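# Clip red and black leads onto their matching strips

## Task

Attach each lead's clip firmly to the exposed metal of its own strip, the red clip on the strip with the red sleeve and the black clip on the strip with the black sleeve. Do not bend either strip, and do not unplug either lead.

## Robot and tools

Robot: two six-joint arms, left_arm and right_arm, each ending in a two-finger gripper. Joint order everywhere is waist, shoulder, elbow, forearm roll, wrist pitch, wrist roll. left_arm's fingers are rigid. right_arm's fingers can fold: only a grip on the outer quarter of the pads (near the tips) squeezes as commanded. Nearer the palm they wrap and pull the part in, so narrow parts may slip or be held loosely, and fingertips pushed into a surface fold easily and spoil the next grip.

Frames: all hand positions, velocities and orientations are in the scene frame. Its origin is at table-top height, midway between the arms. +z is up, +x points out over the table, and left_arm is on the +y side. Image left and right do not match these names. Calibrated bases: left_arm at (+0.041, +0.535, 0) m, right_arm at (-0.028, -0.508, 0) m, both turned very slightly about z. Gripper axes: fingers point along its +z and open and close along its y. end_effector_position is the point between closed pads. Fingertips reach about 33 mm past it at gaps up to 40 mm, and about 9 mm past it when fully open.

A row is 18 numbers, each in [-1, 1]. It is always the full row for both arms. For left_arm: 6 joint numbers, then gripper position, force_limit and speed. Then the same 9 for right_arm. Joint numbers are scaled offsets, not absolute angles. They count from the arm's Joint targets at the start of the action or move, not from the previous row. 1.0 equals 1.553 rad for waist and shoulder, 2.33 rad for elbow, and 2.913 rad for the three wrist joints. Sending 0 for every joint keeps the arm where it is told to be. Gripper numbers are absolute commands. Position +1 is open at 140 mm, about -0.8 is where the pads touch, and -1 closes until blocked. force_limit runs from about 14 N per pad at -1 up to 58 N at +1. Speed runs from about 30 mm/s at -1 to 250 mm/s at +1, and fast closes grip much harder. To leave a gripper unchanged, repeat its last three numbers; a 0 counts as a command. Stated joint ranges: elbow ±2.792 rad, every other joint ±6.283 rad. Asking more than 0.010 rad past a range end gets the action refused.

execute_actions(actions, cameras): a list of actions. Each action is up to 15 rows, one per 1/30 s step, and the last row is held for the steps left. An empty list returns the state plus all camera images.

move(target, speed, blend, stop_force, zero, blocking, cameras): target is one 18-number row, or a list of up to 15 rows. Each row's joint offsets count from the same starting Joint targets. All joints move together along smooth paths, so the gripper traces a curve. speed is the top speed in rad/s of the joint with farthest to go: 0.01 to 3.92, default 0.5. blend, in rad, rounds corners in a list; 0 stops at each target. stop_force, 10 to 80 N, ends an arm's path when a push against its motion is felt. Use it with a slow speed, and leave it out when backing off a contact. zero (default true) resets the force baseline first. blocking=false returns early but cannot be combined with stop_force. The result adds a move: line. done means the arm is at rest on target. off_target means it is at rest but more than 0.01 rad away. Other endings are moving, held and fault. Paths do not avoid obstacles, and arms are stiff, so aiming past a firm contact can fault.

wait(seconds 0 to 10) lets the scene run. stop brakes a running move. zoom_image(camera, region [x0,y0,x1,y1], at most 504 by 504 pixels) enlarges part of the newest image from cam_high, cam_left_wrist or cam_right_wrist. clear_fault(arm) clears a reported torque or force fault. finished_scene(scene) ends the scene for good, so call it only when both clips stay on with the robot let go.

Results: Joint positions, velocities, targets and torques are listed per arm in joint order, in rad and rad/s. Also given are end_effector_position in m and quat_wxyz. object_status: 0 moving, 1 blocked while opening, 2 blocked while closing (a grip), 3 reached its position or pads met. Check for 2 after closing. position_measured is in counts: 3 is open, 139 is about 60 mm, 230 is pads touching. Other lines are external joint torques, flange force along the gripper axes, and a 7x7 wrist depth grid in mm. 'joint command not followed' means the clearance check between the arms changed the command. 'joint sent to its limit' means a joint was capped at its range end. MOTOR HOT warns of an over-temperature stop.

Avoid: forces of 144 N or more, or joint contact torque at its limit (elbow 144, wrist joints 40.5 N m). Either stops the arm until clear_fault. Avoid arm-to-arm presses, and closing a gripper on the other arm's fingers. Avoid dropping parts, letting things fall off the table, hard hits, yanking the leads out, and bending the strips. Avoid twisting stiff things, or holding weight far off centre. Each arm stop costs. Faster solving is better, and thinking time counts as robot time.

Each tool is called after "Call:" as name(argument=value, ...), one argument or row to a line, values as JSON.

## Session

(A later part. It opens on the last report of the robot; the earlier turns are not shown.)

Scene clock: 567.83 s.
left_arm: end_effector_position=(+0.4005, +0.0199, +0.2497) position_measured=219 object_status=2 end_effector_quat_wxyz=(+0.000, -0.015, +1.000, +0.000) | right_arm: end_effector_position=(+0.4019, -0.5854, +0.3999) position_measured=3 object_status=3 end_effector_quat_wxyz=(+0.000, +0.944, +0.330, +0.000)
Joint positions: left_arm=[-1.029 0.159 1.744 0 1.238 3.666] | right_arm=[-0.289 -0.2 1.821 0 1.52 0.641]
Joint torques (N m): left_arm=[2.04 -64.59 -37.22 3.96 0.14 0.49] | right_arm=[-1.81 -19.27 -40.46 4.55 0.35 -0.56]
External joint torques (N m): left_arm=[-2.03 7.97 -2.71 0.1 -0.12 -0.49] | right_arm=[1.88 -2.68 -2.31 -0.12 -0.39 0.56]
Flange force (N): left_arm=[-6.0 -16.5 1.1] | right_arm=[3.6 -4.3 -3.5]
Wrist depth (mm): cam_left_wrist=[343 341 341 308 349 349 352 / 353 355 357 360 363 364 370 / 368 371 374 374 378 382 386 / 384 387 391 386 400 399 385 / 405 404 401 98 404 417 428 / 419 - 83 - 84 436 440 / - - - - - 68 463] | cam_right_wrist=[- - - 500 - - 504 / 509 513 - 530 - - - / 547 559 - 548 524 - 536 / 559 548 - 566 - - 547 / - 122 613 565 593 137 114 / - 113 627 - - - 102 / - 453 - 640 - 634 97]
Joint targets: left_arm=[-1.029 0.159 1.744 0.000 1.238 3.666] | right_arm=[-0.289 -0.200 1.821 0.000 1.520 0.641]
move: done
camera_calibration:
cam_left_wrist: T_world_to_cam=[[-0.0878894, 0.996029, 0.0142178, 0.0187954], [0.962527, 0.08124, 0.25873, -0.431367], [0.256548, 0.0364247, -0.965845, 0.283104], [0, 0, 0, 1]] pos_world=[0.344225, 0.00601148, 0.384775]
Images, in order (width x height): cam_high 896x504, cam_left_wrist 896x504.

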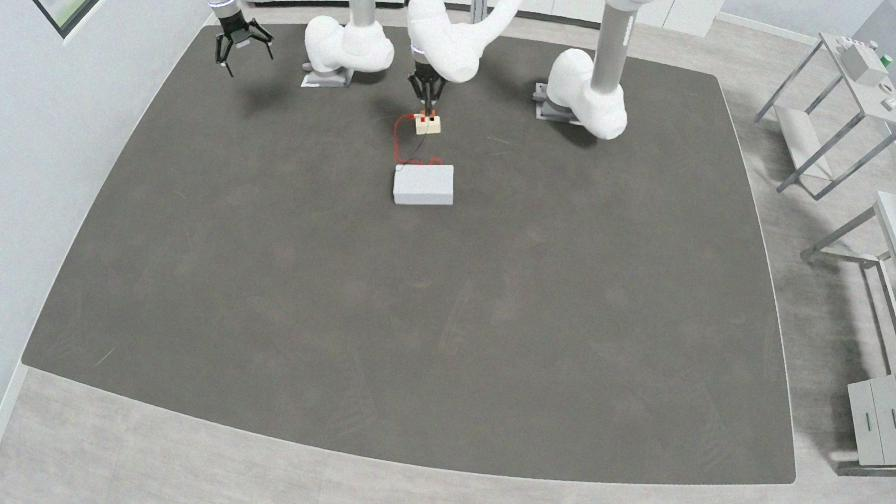

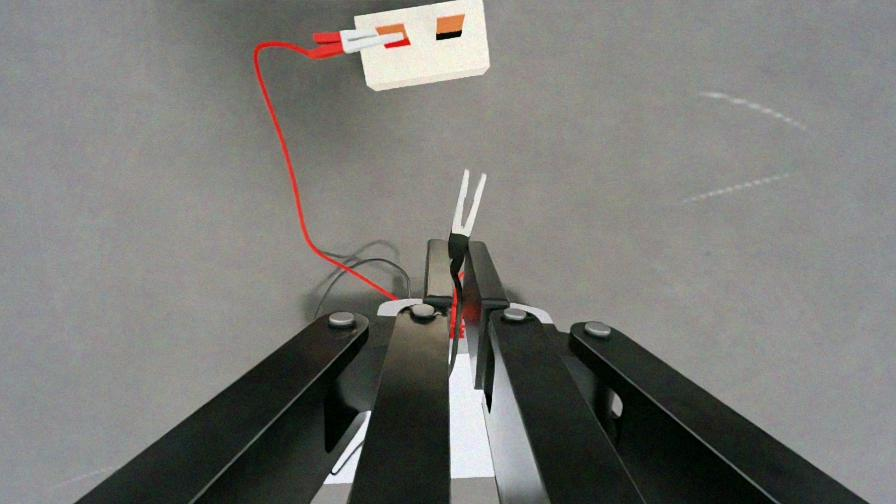

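Call:
move(
  target=[-0.111,-0.0816,0.1282,0,-0.0591,-0.7228,-1,-1,-1,0,0,0,0,0,0,1,1,1],
  speed=0.6,
  cameras=["cam_high","cam_left_wrist"],
)

Call:
zoom_image(
  camera="cam_high",
  region=[350, 60, 510, 200],
)

Call:
zoom_image(
  camera="cam_left_wrist",
  region=[370, 50, 570, 250],
)

Scene clock: 579.77 s.
left_arm: end_effector_position=(+0.2632, +0.0746, +0.1695) position_measured=219 object_status=2 end_effector_quat_wxyz=(+0.000, +0.831, -0.556, +0.000) | right_arm: end_effector_position=(+0.4019, -0.5854, +0.3999) position_measured=3 object_status=3 end_effector_quat_wxyz=(+0.000, +0.944, +0.330, +0.000)
Joint positions: left_arm=[-1.201 0.033 2.042 0 1.066 1.561] | right_arm=[-0.289 -0.2 1.821 0 1.52 0.641]
Joint torques (N m): left_arm=[2.74 -47.76 -34.3 3.7 0.17 0.3] | right_arm=[-1.82 -19.5 -40.41 4.56 0.33 -0.54]
External joint torques (N m): left_arm=[-2.72 7.14 -2.8 0.11 -0.23 -0.3] | right_arm=[1.89 -2.36 -2.38 -0.13 -0.37 0.54]
Flange force (N): left_arm=[15.9 5.0 3.5] | right_arm=[4.0 -3.9 -3.6]
Wrist depth (mm): cam_left_wrist=[262 270 272 238 275 276 279 / 281 282 284 246 287 288 291 / 293 295 297 296 300 302 304 / 305 309 311 307 314 316 317 / 321 320 319 98 120 332 335 / 335 - 83 - 84 345 352 / - - - - - 68 366] | cam_right_wrist=[506 495 - 511 - 498 492 / - 500 - 523 522 - - / 530 541 - - - - 522 / 563 - - - - 553 - / - 122 589 587 587 137 108 / - 112 - - - - 102 / - 452 642 642 - 633 -]
Joint targets: left_arm=[-1.201 0.033 2.042 0.000 1.066 1.561] | right_arm=[-0.289 -0.200 1.821 0.000 1.520 0.641]
move: done
camera_calibration:
cam_left_wrist: T_world_to_cam=[[-0.900307, -0.435035, 0.0138833, 0.274008], [-0.417083, 0.871397, 0.25828, 0.021387], [-0.124459, 0.226741, -0.96597, 0.325067], [0, 0, 0, 1]] pos_world=[0.296068, 0.0268603, 0.304677]
Images, in order (width x height): cam_high 896x504, cam_left_wrist 896x504.

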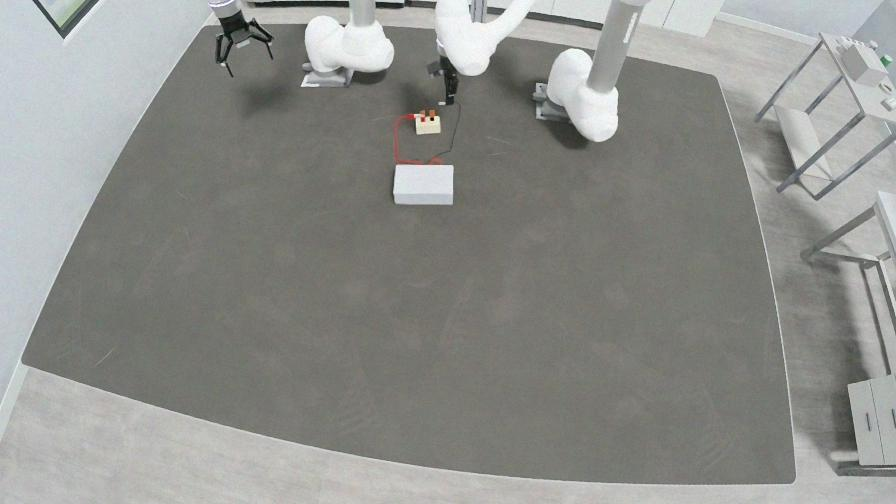

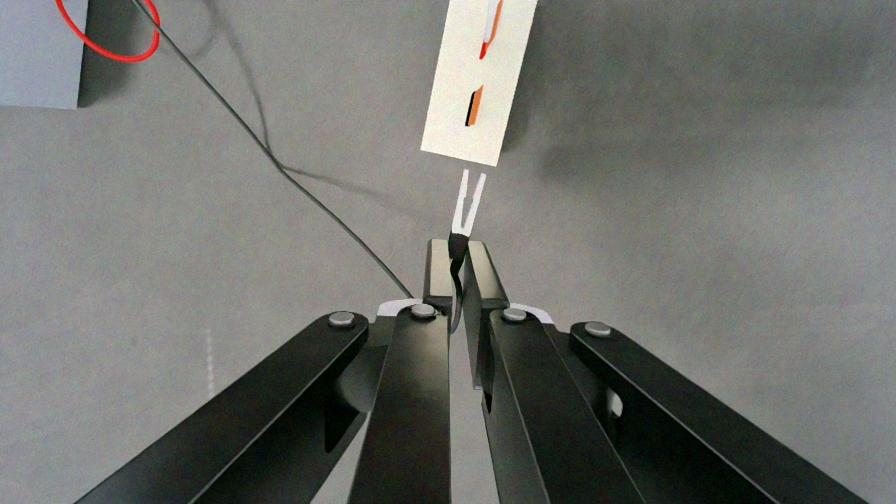

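Scaled by 3.150 from the camera's 896x504 image, which has a finer 1280x720 frame.

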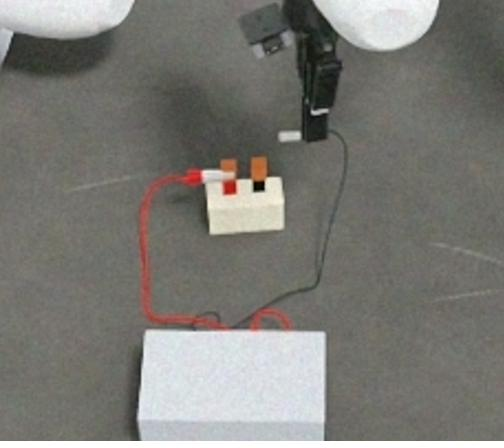

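Scaled by 2.520 from the camera's 896x504 image, which has a finer 1280x720 frame.

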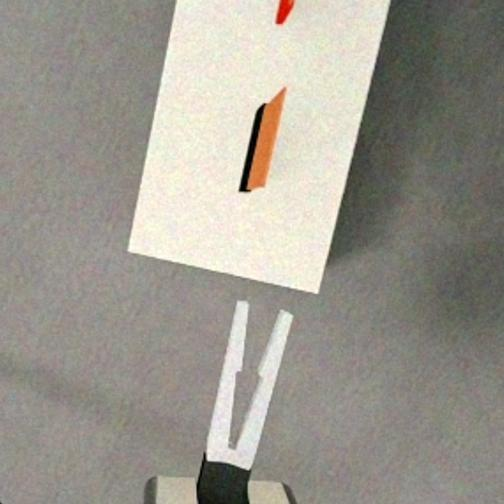

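Call:
move(
  target=[0.0016,0.0438,0.019,0,-0.0385,0.0009,-1,-1,-1,0,0,0,0,0,0,1,1,1],
  speed=0.15,
  cameras=["cam_left_wrist","cam_high"],
)

Call:
zoom_image(
  camera="cam_left_wrist",
  region=[400, 80, 540, 220],
)

Call:
zoom_image(
  camera="cam_high",
  region=[390, 80, 460, 150],
)

Scene clock: 627.57 s.
left_arm: end_effector_position=(+0.2676, +0.0671, +0.1136) position_measured=219 object_status=2 end_effector_quat_wxyz=(+0.000, +0.831, -0.556, +0.000) | right_arm: end_effector_position=(+0.4019, -0.5854, +0.3999) position_measured=3 object_status=3 end_effector_quat_wxyz=(+0.000, +0.944, +0.330, +0.000)
Joint positions: left_arm=[-1.199 0.101 2.087 0 0.954 1.563] | right_arm=[-0.289 -0.2 1.821 0 1.52 0.641]
Joint torques (N m): left_arm=[2.4 -51.88 -32.22 3.48 0.13 0.39] | right_arm=[-1.91 -19.62 -40.36 4.56 0.35 -0.53]
External joint torques (N m): left_arm=[-2.4 6.66 -2.43 0.08 -0.19 -0.39] | right_arm=[1.88 -2.32 -2.41 -0.13 -0.38 0.53]
Flange force (N): left_arm=[14.2 4.5 5.2] | right_arm=[4.1 -3.8 -3.7]
Wrist depth (mm): cam_left_wrist=[218 220 222 219 223 226 227 / 229 230 231 228 234 236 237 / 240 240 242 239 245 246 248 / 250 251 253 250 257 258 260 / 262 263 260 98 262 272 273 / 274 69 83 - 84 281 287 / - - - - - 68 300] | cam_right_wrist=[494 504 497 - 516 488 - / 523 525 - - 506 - - / - 521 548 540 - 548 - / - 545 541 561 578 557 581 / - 121 - - - 138 108 / - 113 - - 625 - 102 / - 455 628 606 - - 97]
Joint targets: left_arm=[-1.199 0.101 2.087 0.000 0.954 1.563] | right_arm=[-0.289 -0.200 1.821 0.000 1.520 0.641]
move: done
camera_calibration:
cam_left_wrist: T_world_to_cam=[[-0.900348, -0.43495, 0.0138645, 0.275498], [-0.416994, 0.871416, 0.258362, 0.0441484], [-0.124456, 0.226834, -0.965949, 0.273309], [0, 0, 0, 1]] pos_world=[0.300468, 0.01936, 0.248777]
Images, in order (width x height): cam_high 896x504, cam_left_wrist 896x504.

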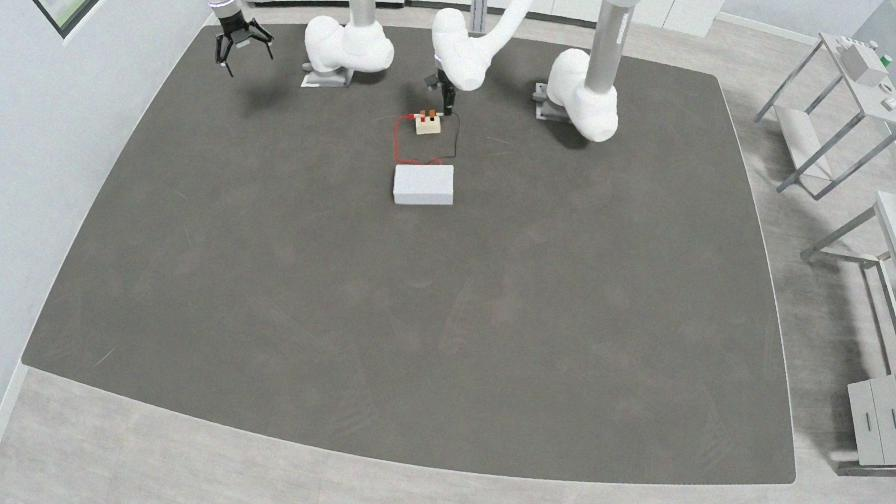

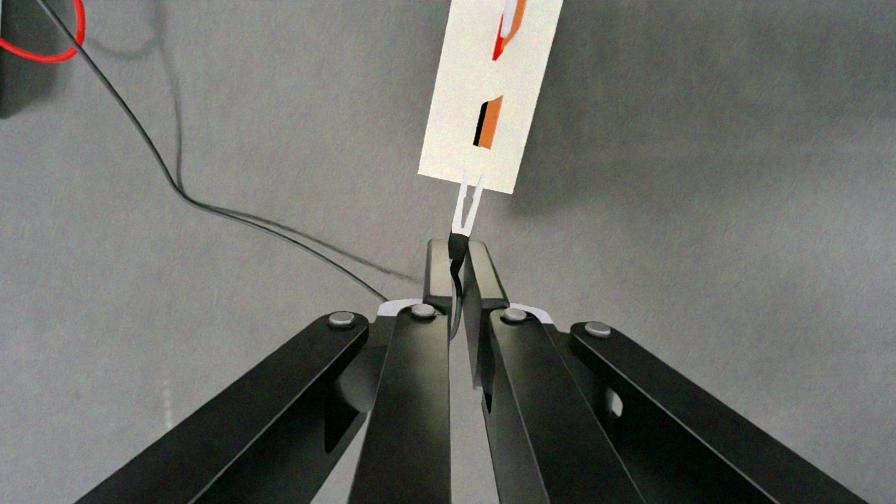

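Scaled by 3.600 from the camera's 896x504 image, which has a finer 1280x720 frame.

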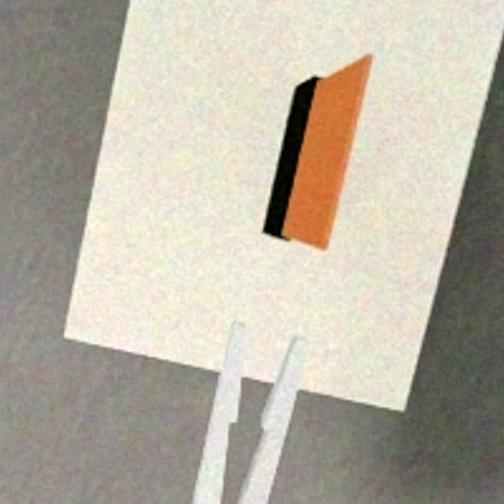

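Scaled by 7.200 from the camera's 896x504 image, which has a finer 1280x720 frame.

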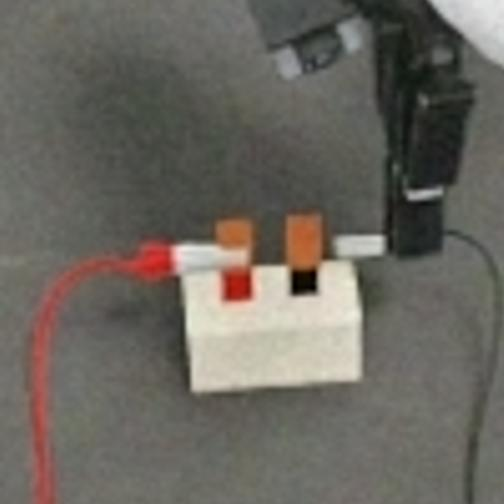

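Call:
move(
  target=[-0.0025,0,0,0,0,-0.0013,-1,-1,-1,0,0,0,0,0,0,1,1,1],
  speed=0.1,
  cameras=["cam_left_wrist"],
)

Call:
zoom_image(
  camera="cam_left_wrist",
  region=[400, 80, 540, 220],
)

Scene clock: 647.30 s.
left_arm: end_effector_position=(+0.2658, +0.0662, +0.1136) position_measured=219 object_status=2 end_effector_quat_wxyz=(+0.000, +0.831, -0.556, +0.000) | right_arm: end_effector_position=(+0.4019, -0.5854, +0.3999) position_measured=3 object_status=3 end_effector_quat_wxyz=(+0.000, +0.944, +0.330, +0.000)
Joint positions: left_arm=[-1.203 0.101 2.087 0 0.954 1.56] | right_arm=[-0.289 -0.2 1.821 0 1.52 0.641]
Joint torques (N m): left_arm=[2.46 -52.34 -31.99 3.52 0.16 0.23] | right_arm=[-1.87 -19.19 -40.49 4.54 0.33 -0.53]
External joint torques (N m): left_arm=[-2.44 7.38 -2.58 0.03 -0.22 -0.23] | right_arm=[1.97 -2.63 -2.36 -0.1 -0.38 0.52]
Flange force (N): left_arm=[15.5 4.3 5.8] | right_arm=[3.8 -4.3 -3.6]
Wrist depth (mm): cam_left_wrist=[219 221 222 186 223 226 228 / 229 230 229 192 234 236 238 / 240 240 242 239 244 246 248 / - 250 253 250 256 258 259 / 262 263 260 98 263 270 273 / 275 - 83 - 84 280 287 / - - - - - 68 300] | cam_right_wrist=[- - 500 - 510 493 - / 528 519 523 511 - 516 - / - 529 527 - 542 535 545 / - - - 565 576 148 561 / - 121 - 555 587 137 114 / - 112 - - 622 - 102 / - 448 - - 628 644 97]
Joint targets: left_arm=[-1.203 0.101 2.087 0.000 0.954 1.559] | right_arm=[-0.289 -0.200 1.821 0.000 1.520 0.641]
move: done
camera_calibration:
cam_left_wrist: T_world_to_cam=[[-0.900391, -0.43486, 0.0138468, 0.273502], [-0.416901, 0.871436, 0.258444, 0.0441598], [-0.124454, 0.226928, -0.965927, 0.273185], [0, 0, 0, 1]] pos_world=[0.298668, 0.0184596, 0.248677]
Images, in order (width x height): cam_left_wrist 896x504.

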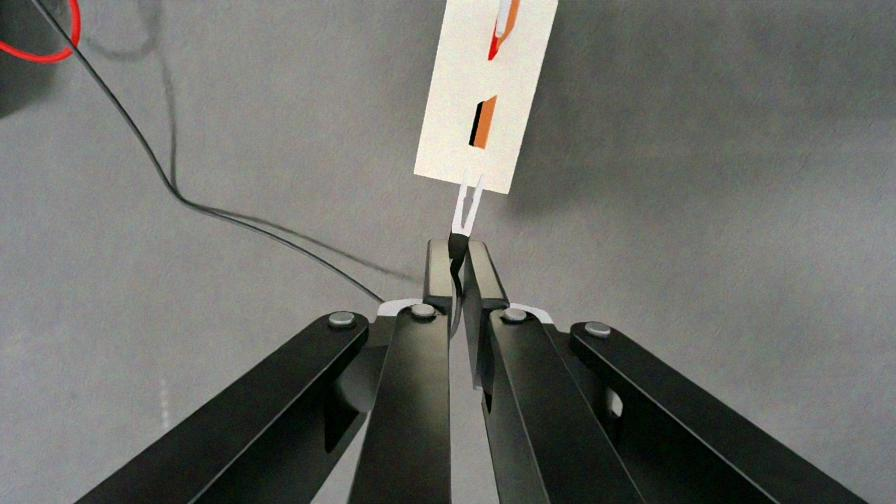

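Scaled by 3.600 from the camera's 896x504 image, which has a finer 1280x720 frame.

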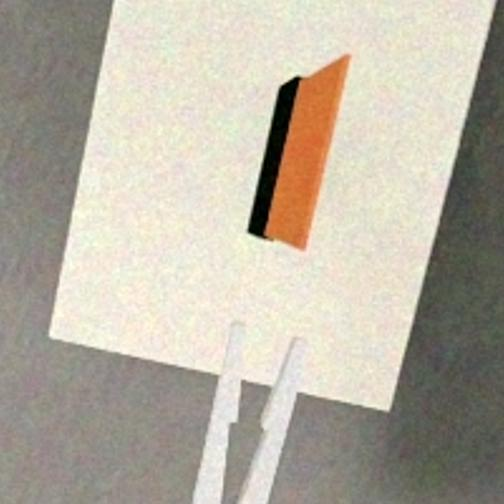

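Call:
move(
  target=[-0.0034,0.0189,-0.0145,0,0.0015,-0.0018,-1,-1,-1,0,0,0,0,0,0,1,1,1],
  speed=0.03,
  stop_force=12,
  cameras=["cam_left_wrist","cam_high"],
)

Call:
zoom_image(
  camera="cam_left_wrist",
  region=[400, 120, 540, 260],
)

Call:
zoom_image(
  camera="cam_high",
  region=[390, 80, 460, 150],
)

Scene clock: 658.20 s.
left_arm: end_effector_position=(+0.2705, +0.0468, +0.1135) position_measured=219 object_status=2 end_effector_quat_wxyz=(+0.000, +0.831, -0.556, +0.000) | right_arm: end_effector_position=(+0.4019, -0.5854, +0.3999) position_measured=3 object_status=3 end_effector_quat_wxyz=(+0.000, +0.944, +0.330, +0.000)
Joint positions: left_arm=[-1.208 0.13 2.053 0 0.959 1.554] | right_arm=[-0.289 -0.2 1.821 0 1.52 0.641]
Joint torques (N m): left_arm=[2.11 -55.19 -32.19 3.52 0.09 0.36] | right_arm=[-1.93 -19.47 -40.45 4.59 0.32 -0.51]
External joint torques (N m): left_arm=[-2.09 6.94 -2.42 0.03 -0.14 -0.36] | right_arm=[1.84 -2.14 -2.42 -0.16 -0.37 0.51]
Flange force (N): left_arm=[14.5 3.9 5.2] | right_arm=[4.2 -3.5 -3.7]
Wrist depth (mm): cam_left_wrist=[219 220 222 219 223 225 227 / 228 230 231 192 234 235 238 / 239 240 242 199 236 246 248 / 250 250 253 250 260 258 259 / 262 263 260 98 263 268 273 / 274 69 83 - 84 282 288 / - - - - - 68 299] | cam_right_wrist=[498 494 499 496 493 491 - / 514 - 515 519 - - 521 / - - - - - 538 547 / 566 - 591 565 559 562 - / - 122 586 598 - 138 114 / - 113 598 616 - - 102 / - 449 - - 639 - -]
Joint targets: left_arm=[-1.208 0.130 2.053 0.000 0.959 1.554] | right_arm=[-0.289 -0.200 1.821 0.000 1.520 0.641]
move: done
camera_calibration:
cam_left_wrist: T_world_to_cam=[[-0.900404, -0.434833, 0.0139005, 0.26929], [-0.416874, 0.871474, 0.258359, 0.0630637], [-0.124457, 0.226833, -0.965949, 0.278082], [0, 0, 0, 1]] pos_world=[0.303368, -0.000940427, 0.248577]
Images, in order (width x height): cam_high 896x504, cam_left_wrist 896x504.

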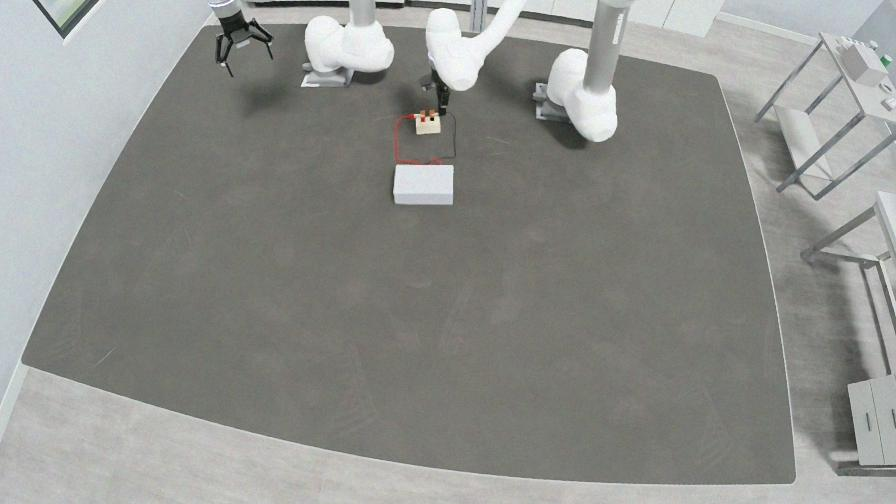

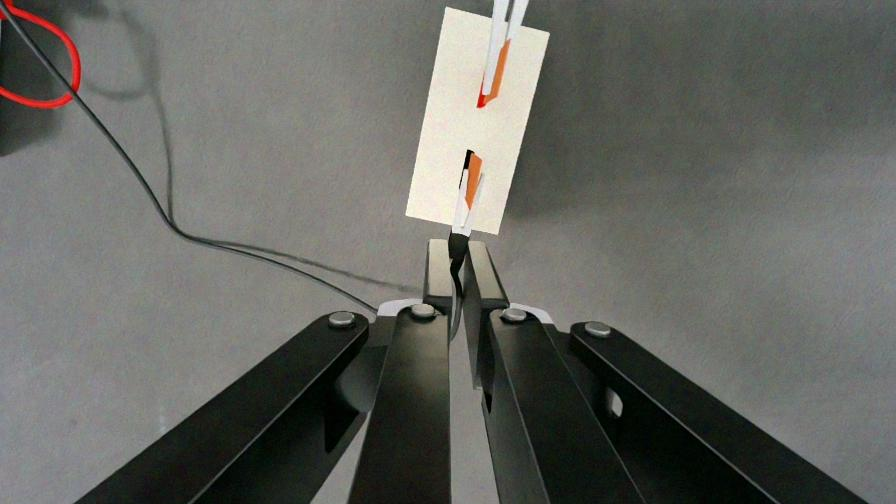

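Scaled by 3.600 from the camera's 896x504 image, which has a finer 1280x720 frame.

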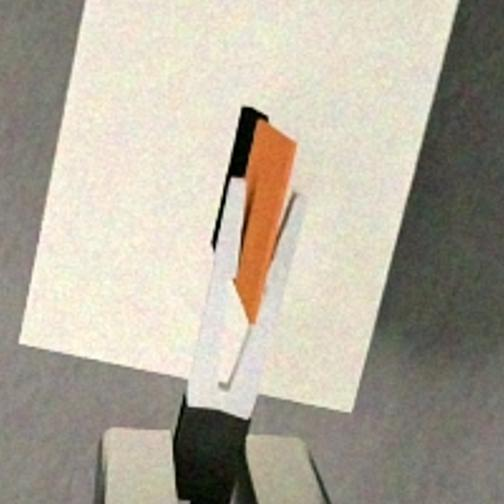

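Scaled by 7.200 from the camera's 896x504 image, which has a finer 1280x720 frame.

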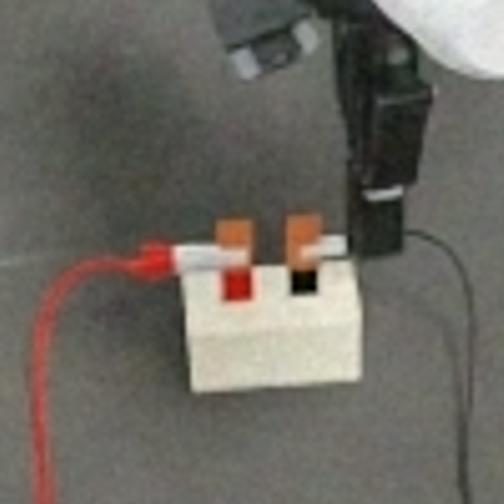

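Call:
move(
  target=[0,0,0,0,0,0,-0.4,-1,-1,0,0,0,0,0,0,1,1,1],
)

Call:
wait(
  seconds=0.7,
  cameras=["cam_left_wrist","cam_high"],
)

Call:
zoom_image(
  camera="cam_left_wrist",
  region=[400, 120, 540, 260],
)

Call:
zoom_image(
  camera="cam_high",
  region=[390, 80, 460, 150],
)

Scene clock: 665.10 s.
left_arm: end_effector_position=(+0.2705, +0.0468, +0.1135) position_measured=179 object_status=0 end_effector_quat_wxyz=(+0.000, +0.831, -0.556, +0.000) | right_arm: end_effector_position=(+0.4019, -0.5854, +0.3999) position_measured=3 object_status=3 end_effector_quat_wxyz=(+0.000, +0.944, +0.330, +0.000)
Joint positions: left_arm=[-1.208 0.13 2.053 0 0.959 1.554] | right_arm=[-0.289 -0.2 1.821 0 1.52 0.641]
Joint torques (N m): left_arm=[2.53 -55.28 -32.04 3.5 0.08 0.33] | right_arm=[-1.63 -19.12 -40.4 4.54 0.36 -0.51]
External joint torques (N m): left_arm=[-2.5 6.87 -2.67 0.06 -0.14 -0.33] | right_arm=[1.66 -2.5 -2.24 -0.12 -0.39 0.51]
Flange force (N): left_arm=[14.8 4.5 4.9] | right_arm=[3.3 -3.8 -3.4]
Wrist depth (mm): cam_left_wrist=[219 220 222 222 223 226 227 / 229 230 231 194 233 236 238 / 239 239 241 200 244 246 248 / 250 252 251 250 254 258 259 / 262 260 94 214 122 271 272 / 271 - - 281 75 95 286 / - - - 296 - - 296] | cam_right_wrist=[- - - 495 502 489 - / 542 - - 511 520 521 - / 535 - - 539 539 535 531 / - - 537 - - 138 557 / - 122 - 586 - 137 108 / - 112 616 - 655 606 102 / - 454 - - 667 642 -]
Joint targets: left_arm=[-1.208 0.130 2.053 0.000 0.959 1.554] | right_arm=[-0.289 -0.200 1.821 0.000 1.520 0.641]
move: done

Scene clock: 665.80 s.
left_arm: end_effector_position=(+0.2705, +0.0468, +0.1135) position_measured=179 object_status=3 end_effector_quat_wxyz=(+0.000, +0.831, -0.556, +0.000) | right_arm: end_effector_position=(+0.4019, -0.5854, +0.3999) position_measured=3 object_status=3 end_effector_quat_wxyz=(+0.000, +0.944, +0.330, +0.000)
Joint positions: left_arm=[-1.208 0.13 2.053 0 0.959 1.554] | right_arm=[-0.289 -0.2 1.821 0 1.52 0.641]
Joint torques (N m): left_arm=[2.01 -55.8 -31.99 3.52 0.06 0.4] | right_arm=[-1.72 -19.18 -40.42 4.54 0.35 -0.5]
External joint torques (N m): left_arm=[-1.98 7.44 -2.67 0.03 -0.11 -0.4] | right_arm=[1.87 -3.04 -2.46 -0.1 -0.39 0.5]
Flange force (N): left_arm=[15.7 3.7 5.5] | right_arm=[3.2 -4.6 -3.8]
Wrist depth (mm): cam_left_wrist=[220 220 222 219 223 226 228 / 228 231 231 192 233 235 238 / 239 240 242 200 244 247 248 / 249 251 252 205 255 257 259 / 262 261 94 190 122 268 273 / 272 - - 280 75 95 286 / - - - 297 - - 296] | cam_right_wrist=[- - 492 - 491 - - / - - 520 - - - 531 / - - 545 545 - - - / 554 563 556 - 520 551 - / - 122 581 - - 137 108 / - 113 597 622 619 625 102 / - 451 636 648 648 631 -]
Joint targets: left_arm=[-1.208 0.130 2.053 0.000 0.959 1.554] | right_arm=[-0.289 -0.200 1.821 0.000 1.520 0.641]
Tool commands: left_gripper/position=-0.4 left_gripper/force_limit=-1.0 left_gripper/speed=-1.0 right_gripper/position=+1.0 right_gripper/force_limit=+1.0 right_gripper/speed=+1.0
wait: 0.70 s; at rest by 0.17 s
camera_calibration:
cam_left_wrist: T_world_to_cam=[[-0.900404, -0.434833, 0.0139005, 0.26929], [-0.416874, 0.871474, 0.258359, 0.0630637], [-0.124457, 0.226833, -0.965949, 0.278082], [0, 0, 0, 1]] pos_world=[0.303368, -0.000940427, 0.248577]
Images, in order (width x height): cam_high 896x504, cam_left_wrist 896x504.

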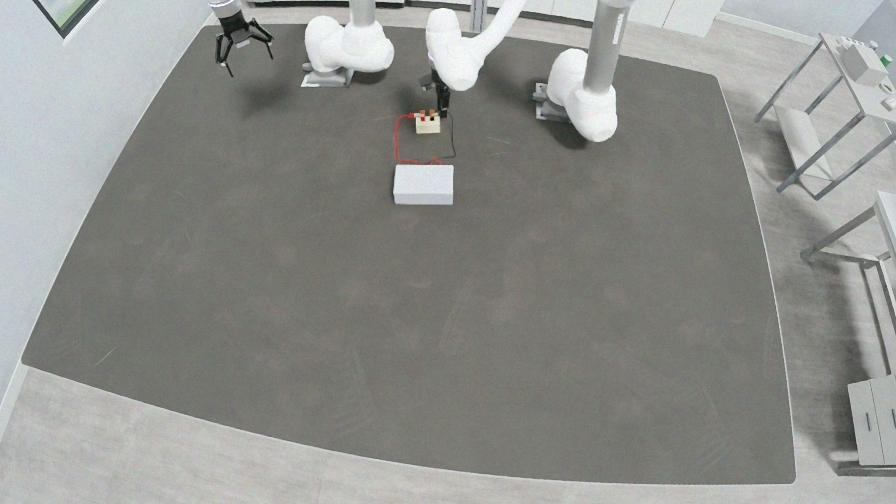

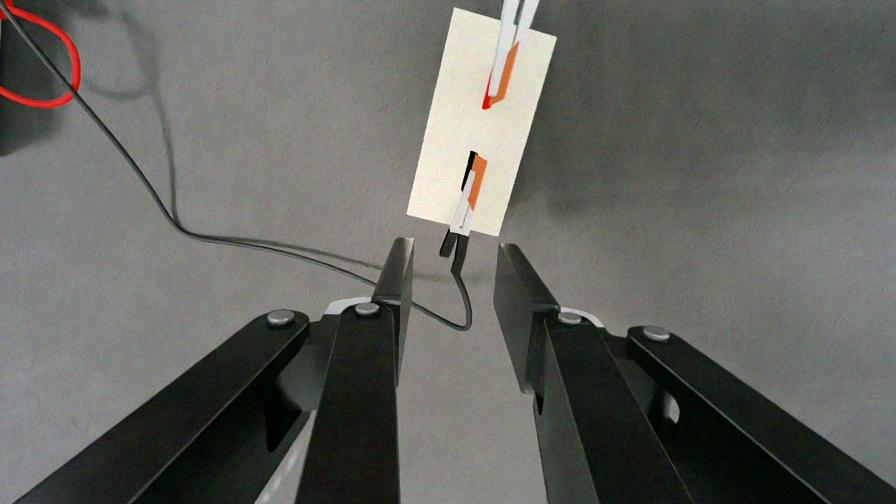

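Scaled by 3.600 from the camera's 896x504 image, which has a finer 1280x720 frame.

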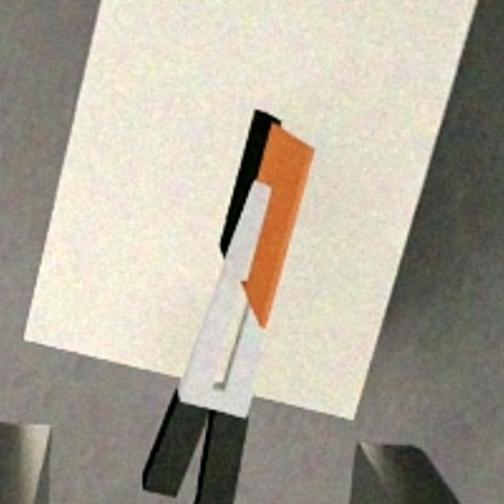

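Scaled by 7.200 from the camera's 896x504 image, which has a finer 1280x720 frame.

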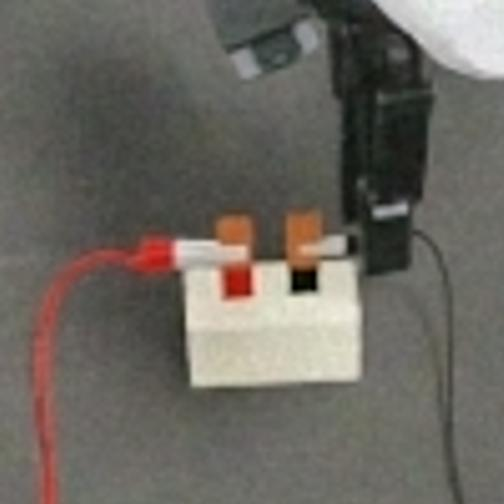

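Call:
move(
  target=[0,-0.0728,-0.0685,0,0.0936,0,-0.4,-1,-1,0,0,0,0,0,0,1,1,1],
  speed=0.25,
  cameras=["cam_left_wrist","cam_high"],
)

Call:
zoom_image(
  camera="cam_left_wrist",
  region=[340, 0, 580, 240],
)

Call:
zoom_image(
  camera="cam_high",
  region=[380, 80, 480, 180],
)

Scene clock: 680.53 s.
left_arm: end_effector_position=(+0.2704, +0.0471, +0.2537) position_measured=179 object_status=3 end_effector_quat_wxyz=(+0.000, +0.831, -0.556, +0.000) | right_arm: end_effector_position=(+0.4019, -0.5854, +0.3999) position_measured=3 object_status=3 end_effector_quat_wxyz=(+0.000, +0.944, +0.330, +0.000)
Joint positions: left_arm=[-1.208 0.017 1.893 0 1.231 1.554] | right_arm=[-0.289 -0.2 1.821 0 1.52 0.641]
Joint torques (N m): left_arm=[2.1 -47.91 -36.78 4.08 0.13 0.36] | right_arm=[-1.9 -19.07 -40.33 4.55 0.33 -0.51]
External joint torques (N m): left_arm=[-2.11 6.21 -3.11 0.01 -0.18 -0.36] | right_arm=[1.92 -2.55 -2.43 -0.12 -0.38 0.51]
Flange force (N): left_arm=[15.0 3.9 -0.2] | right_arm=[3.9 -4.1 -3.7]
Wrist depth (mm): cam_left_wrist=[284 342 347 348 351 351 357 / 293 357 363 356 367 367 372 / 372 377 378 377 381 383 386 / 387 396 396 392 402 398 404 / 409 408 94 156 121 424 429 / 422 - - 441 75 91 448 / - - - 462 - - 66] | cam_right_wrist=[514 - - - - 500 488 / 511 - 536 494 543 - 519 / 530 535 549 - - - 542 / - - 559 - 593 147 587 / - 122 597 - 605 137 108 / - 112 608 - 628 - 102 / - 449 650 - 660 639 -]
Joint targets: left_arm=[-1.208 0.017 1.893 0.000 1.231 1.554] | right_arm=[-0.289 -0.200 1.821 0.000 1.520 0.641]
move: done
camera_calibration:
cam_left_wrist: T_world_to_cam=[[-0.900379, -0.434889, 0.0137902, 0.267416], [-0.416957, 0.871445, 0.258321, 0.0265785], [-0.124358, 0.226837, -0.965961, 0.413403], [0, 0, 0, 1]] pos_world=[0.303268, -0.000640238, 0.388777]
Images, in order (width x height): cam_high 896x504, cam_left_wrist 896x504.

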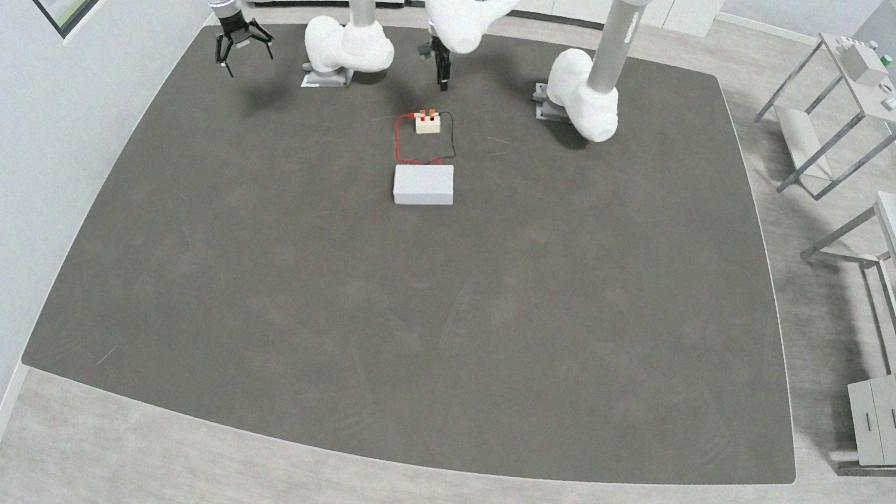

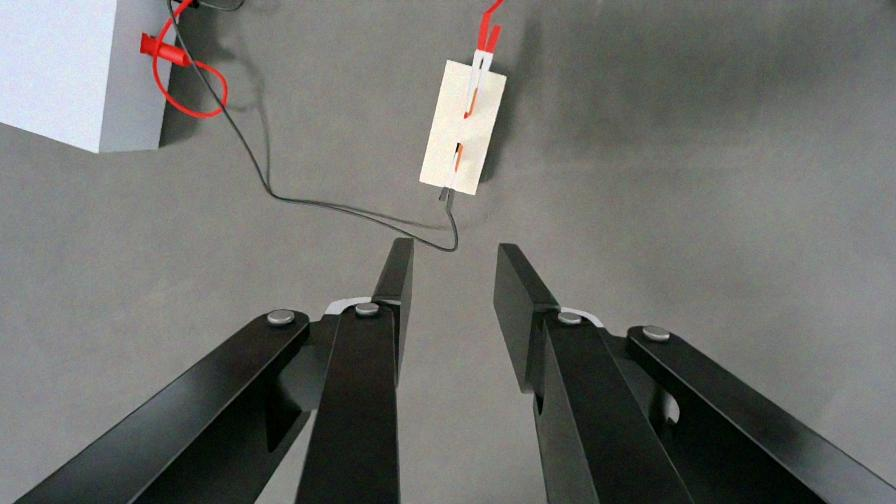

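Scaled by 2.100 from the camera's 896x504 image, which has a finer 1280x720 frame.

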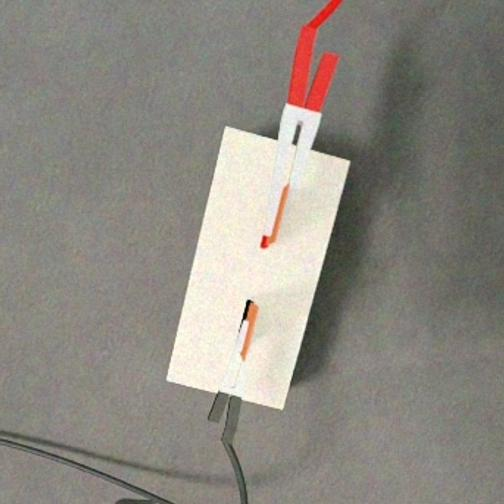

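Scaled by 5.040 from the camera's 896x504 image, which has a finer 1280x720 frame.

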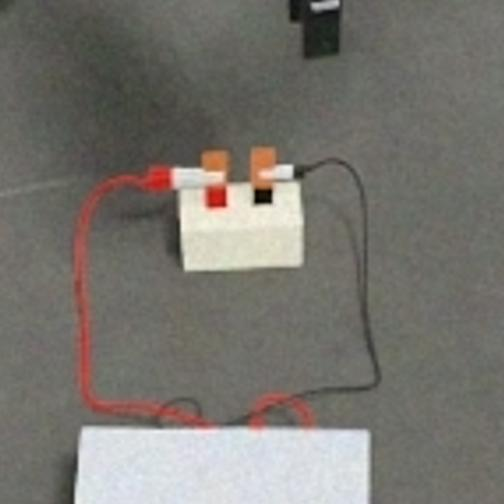

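Both leads look firmly clipped to their strips and both are still plugged in.

Call:
finished_scene(
  scene=1,
)

The scene is finished: the task was done.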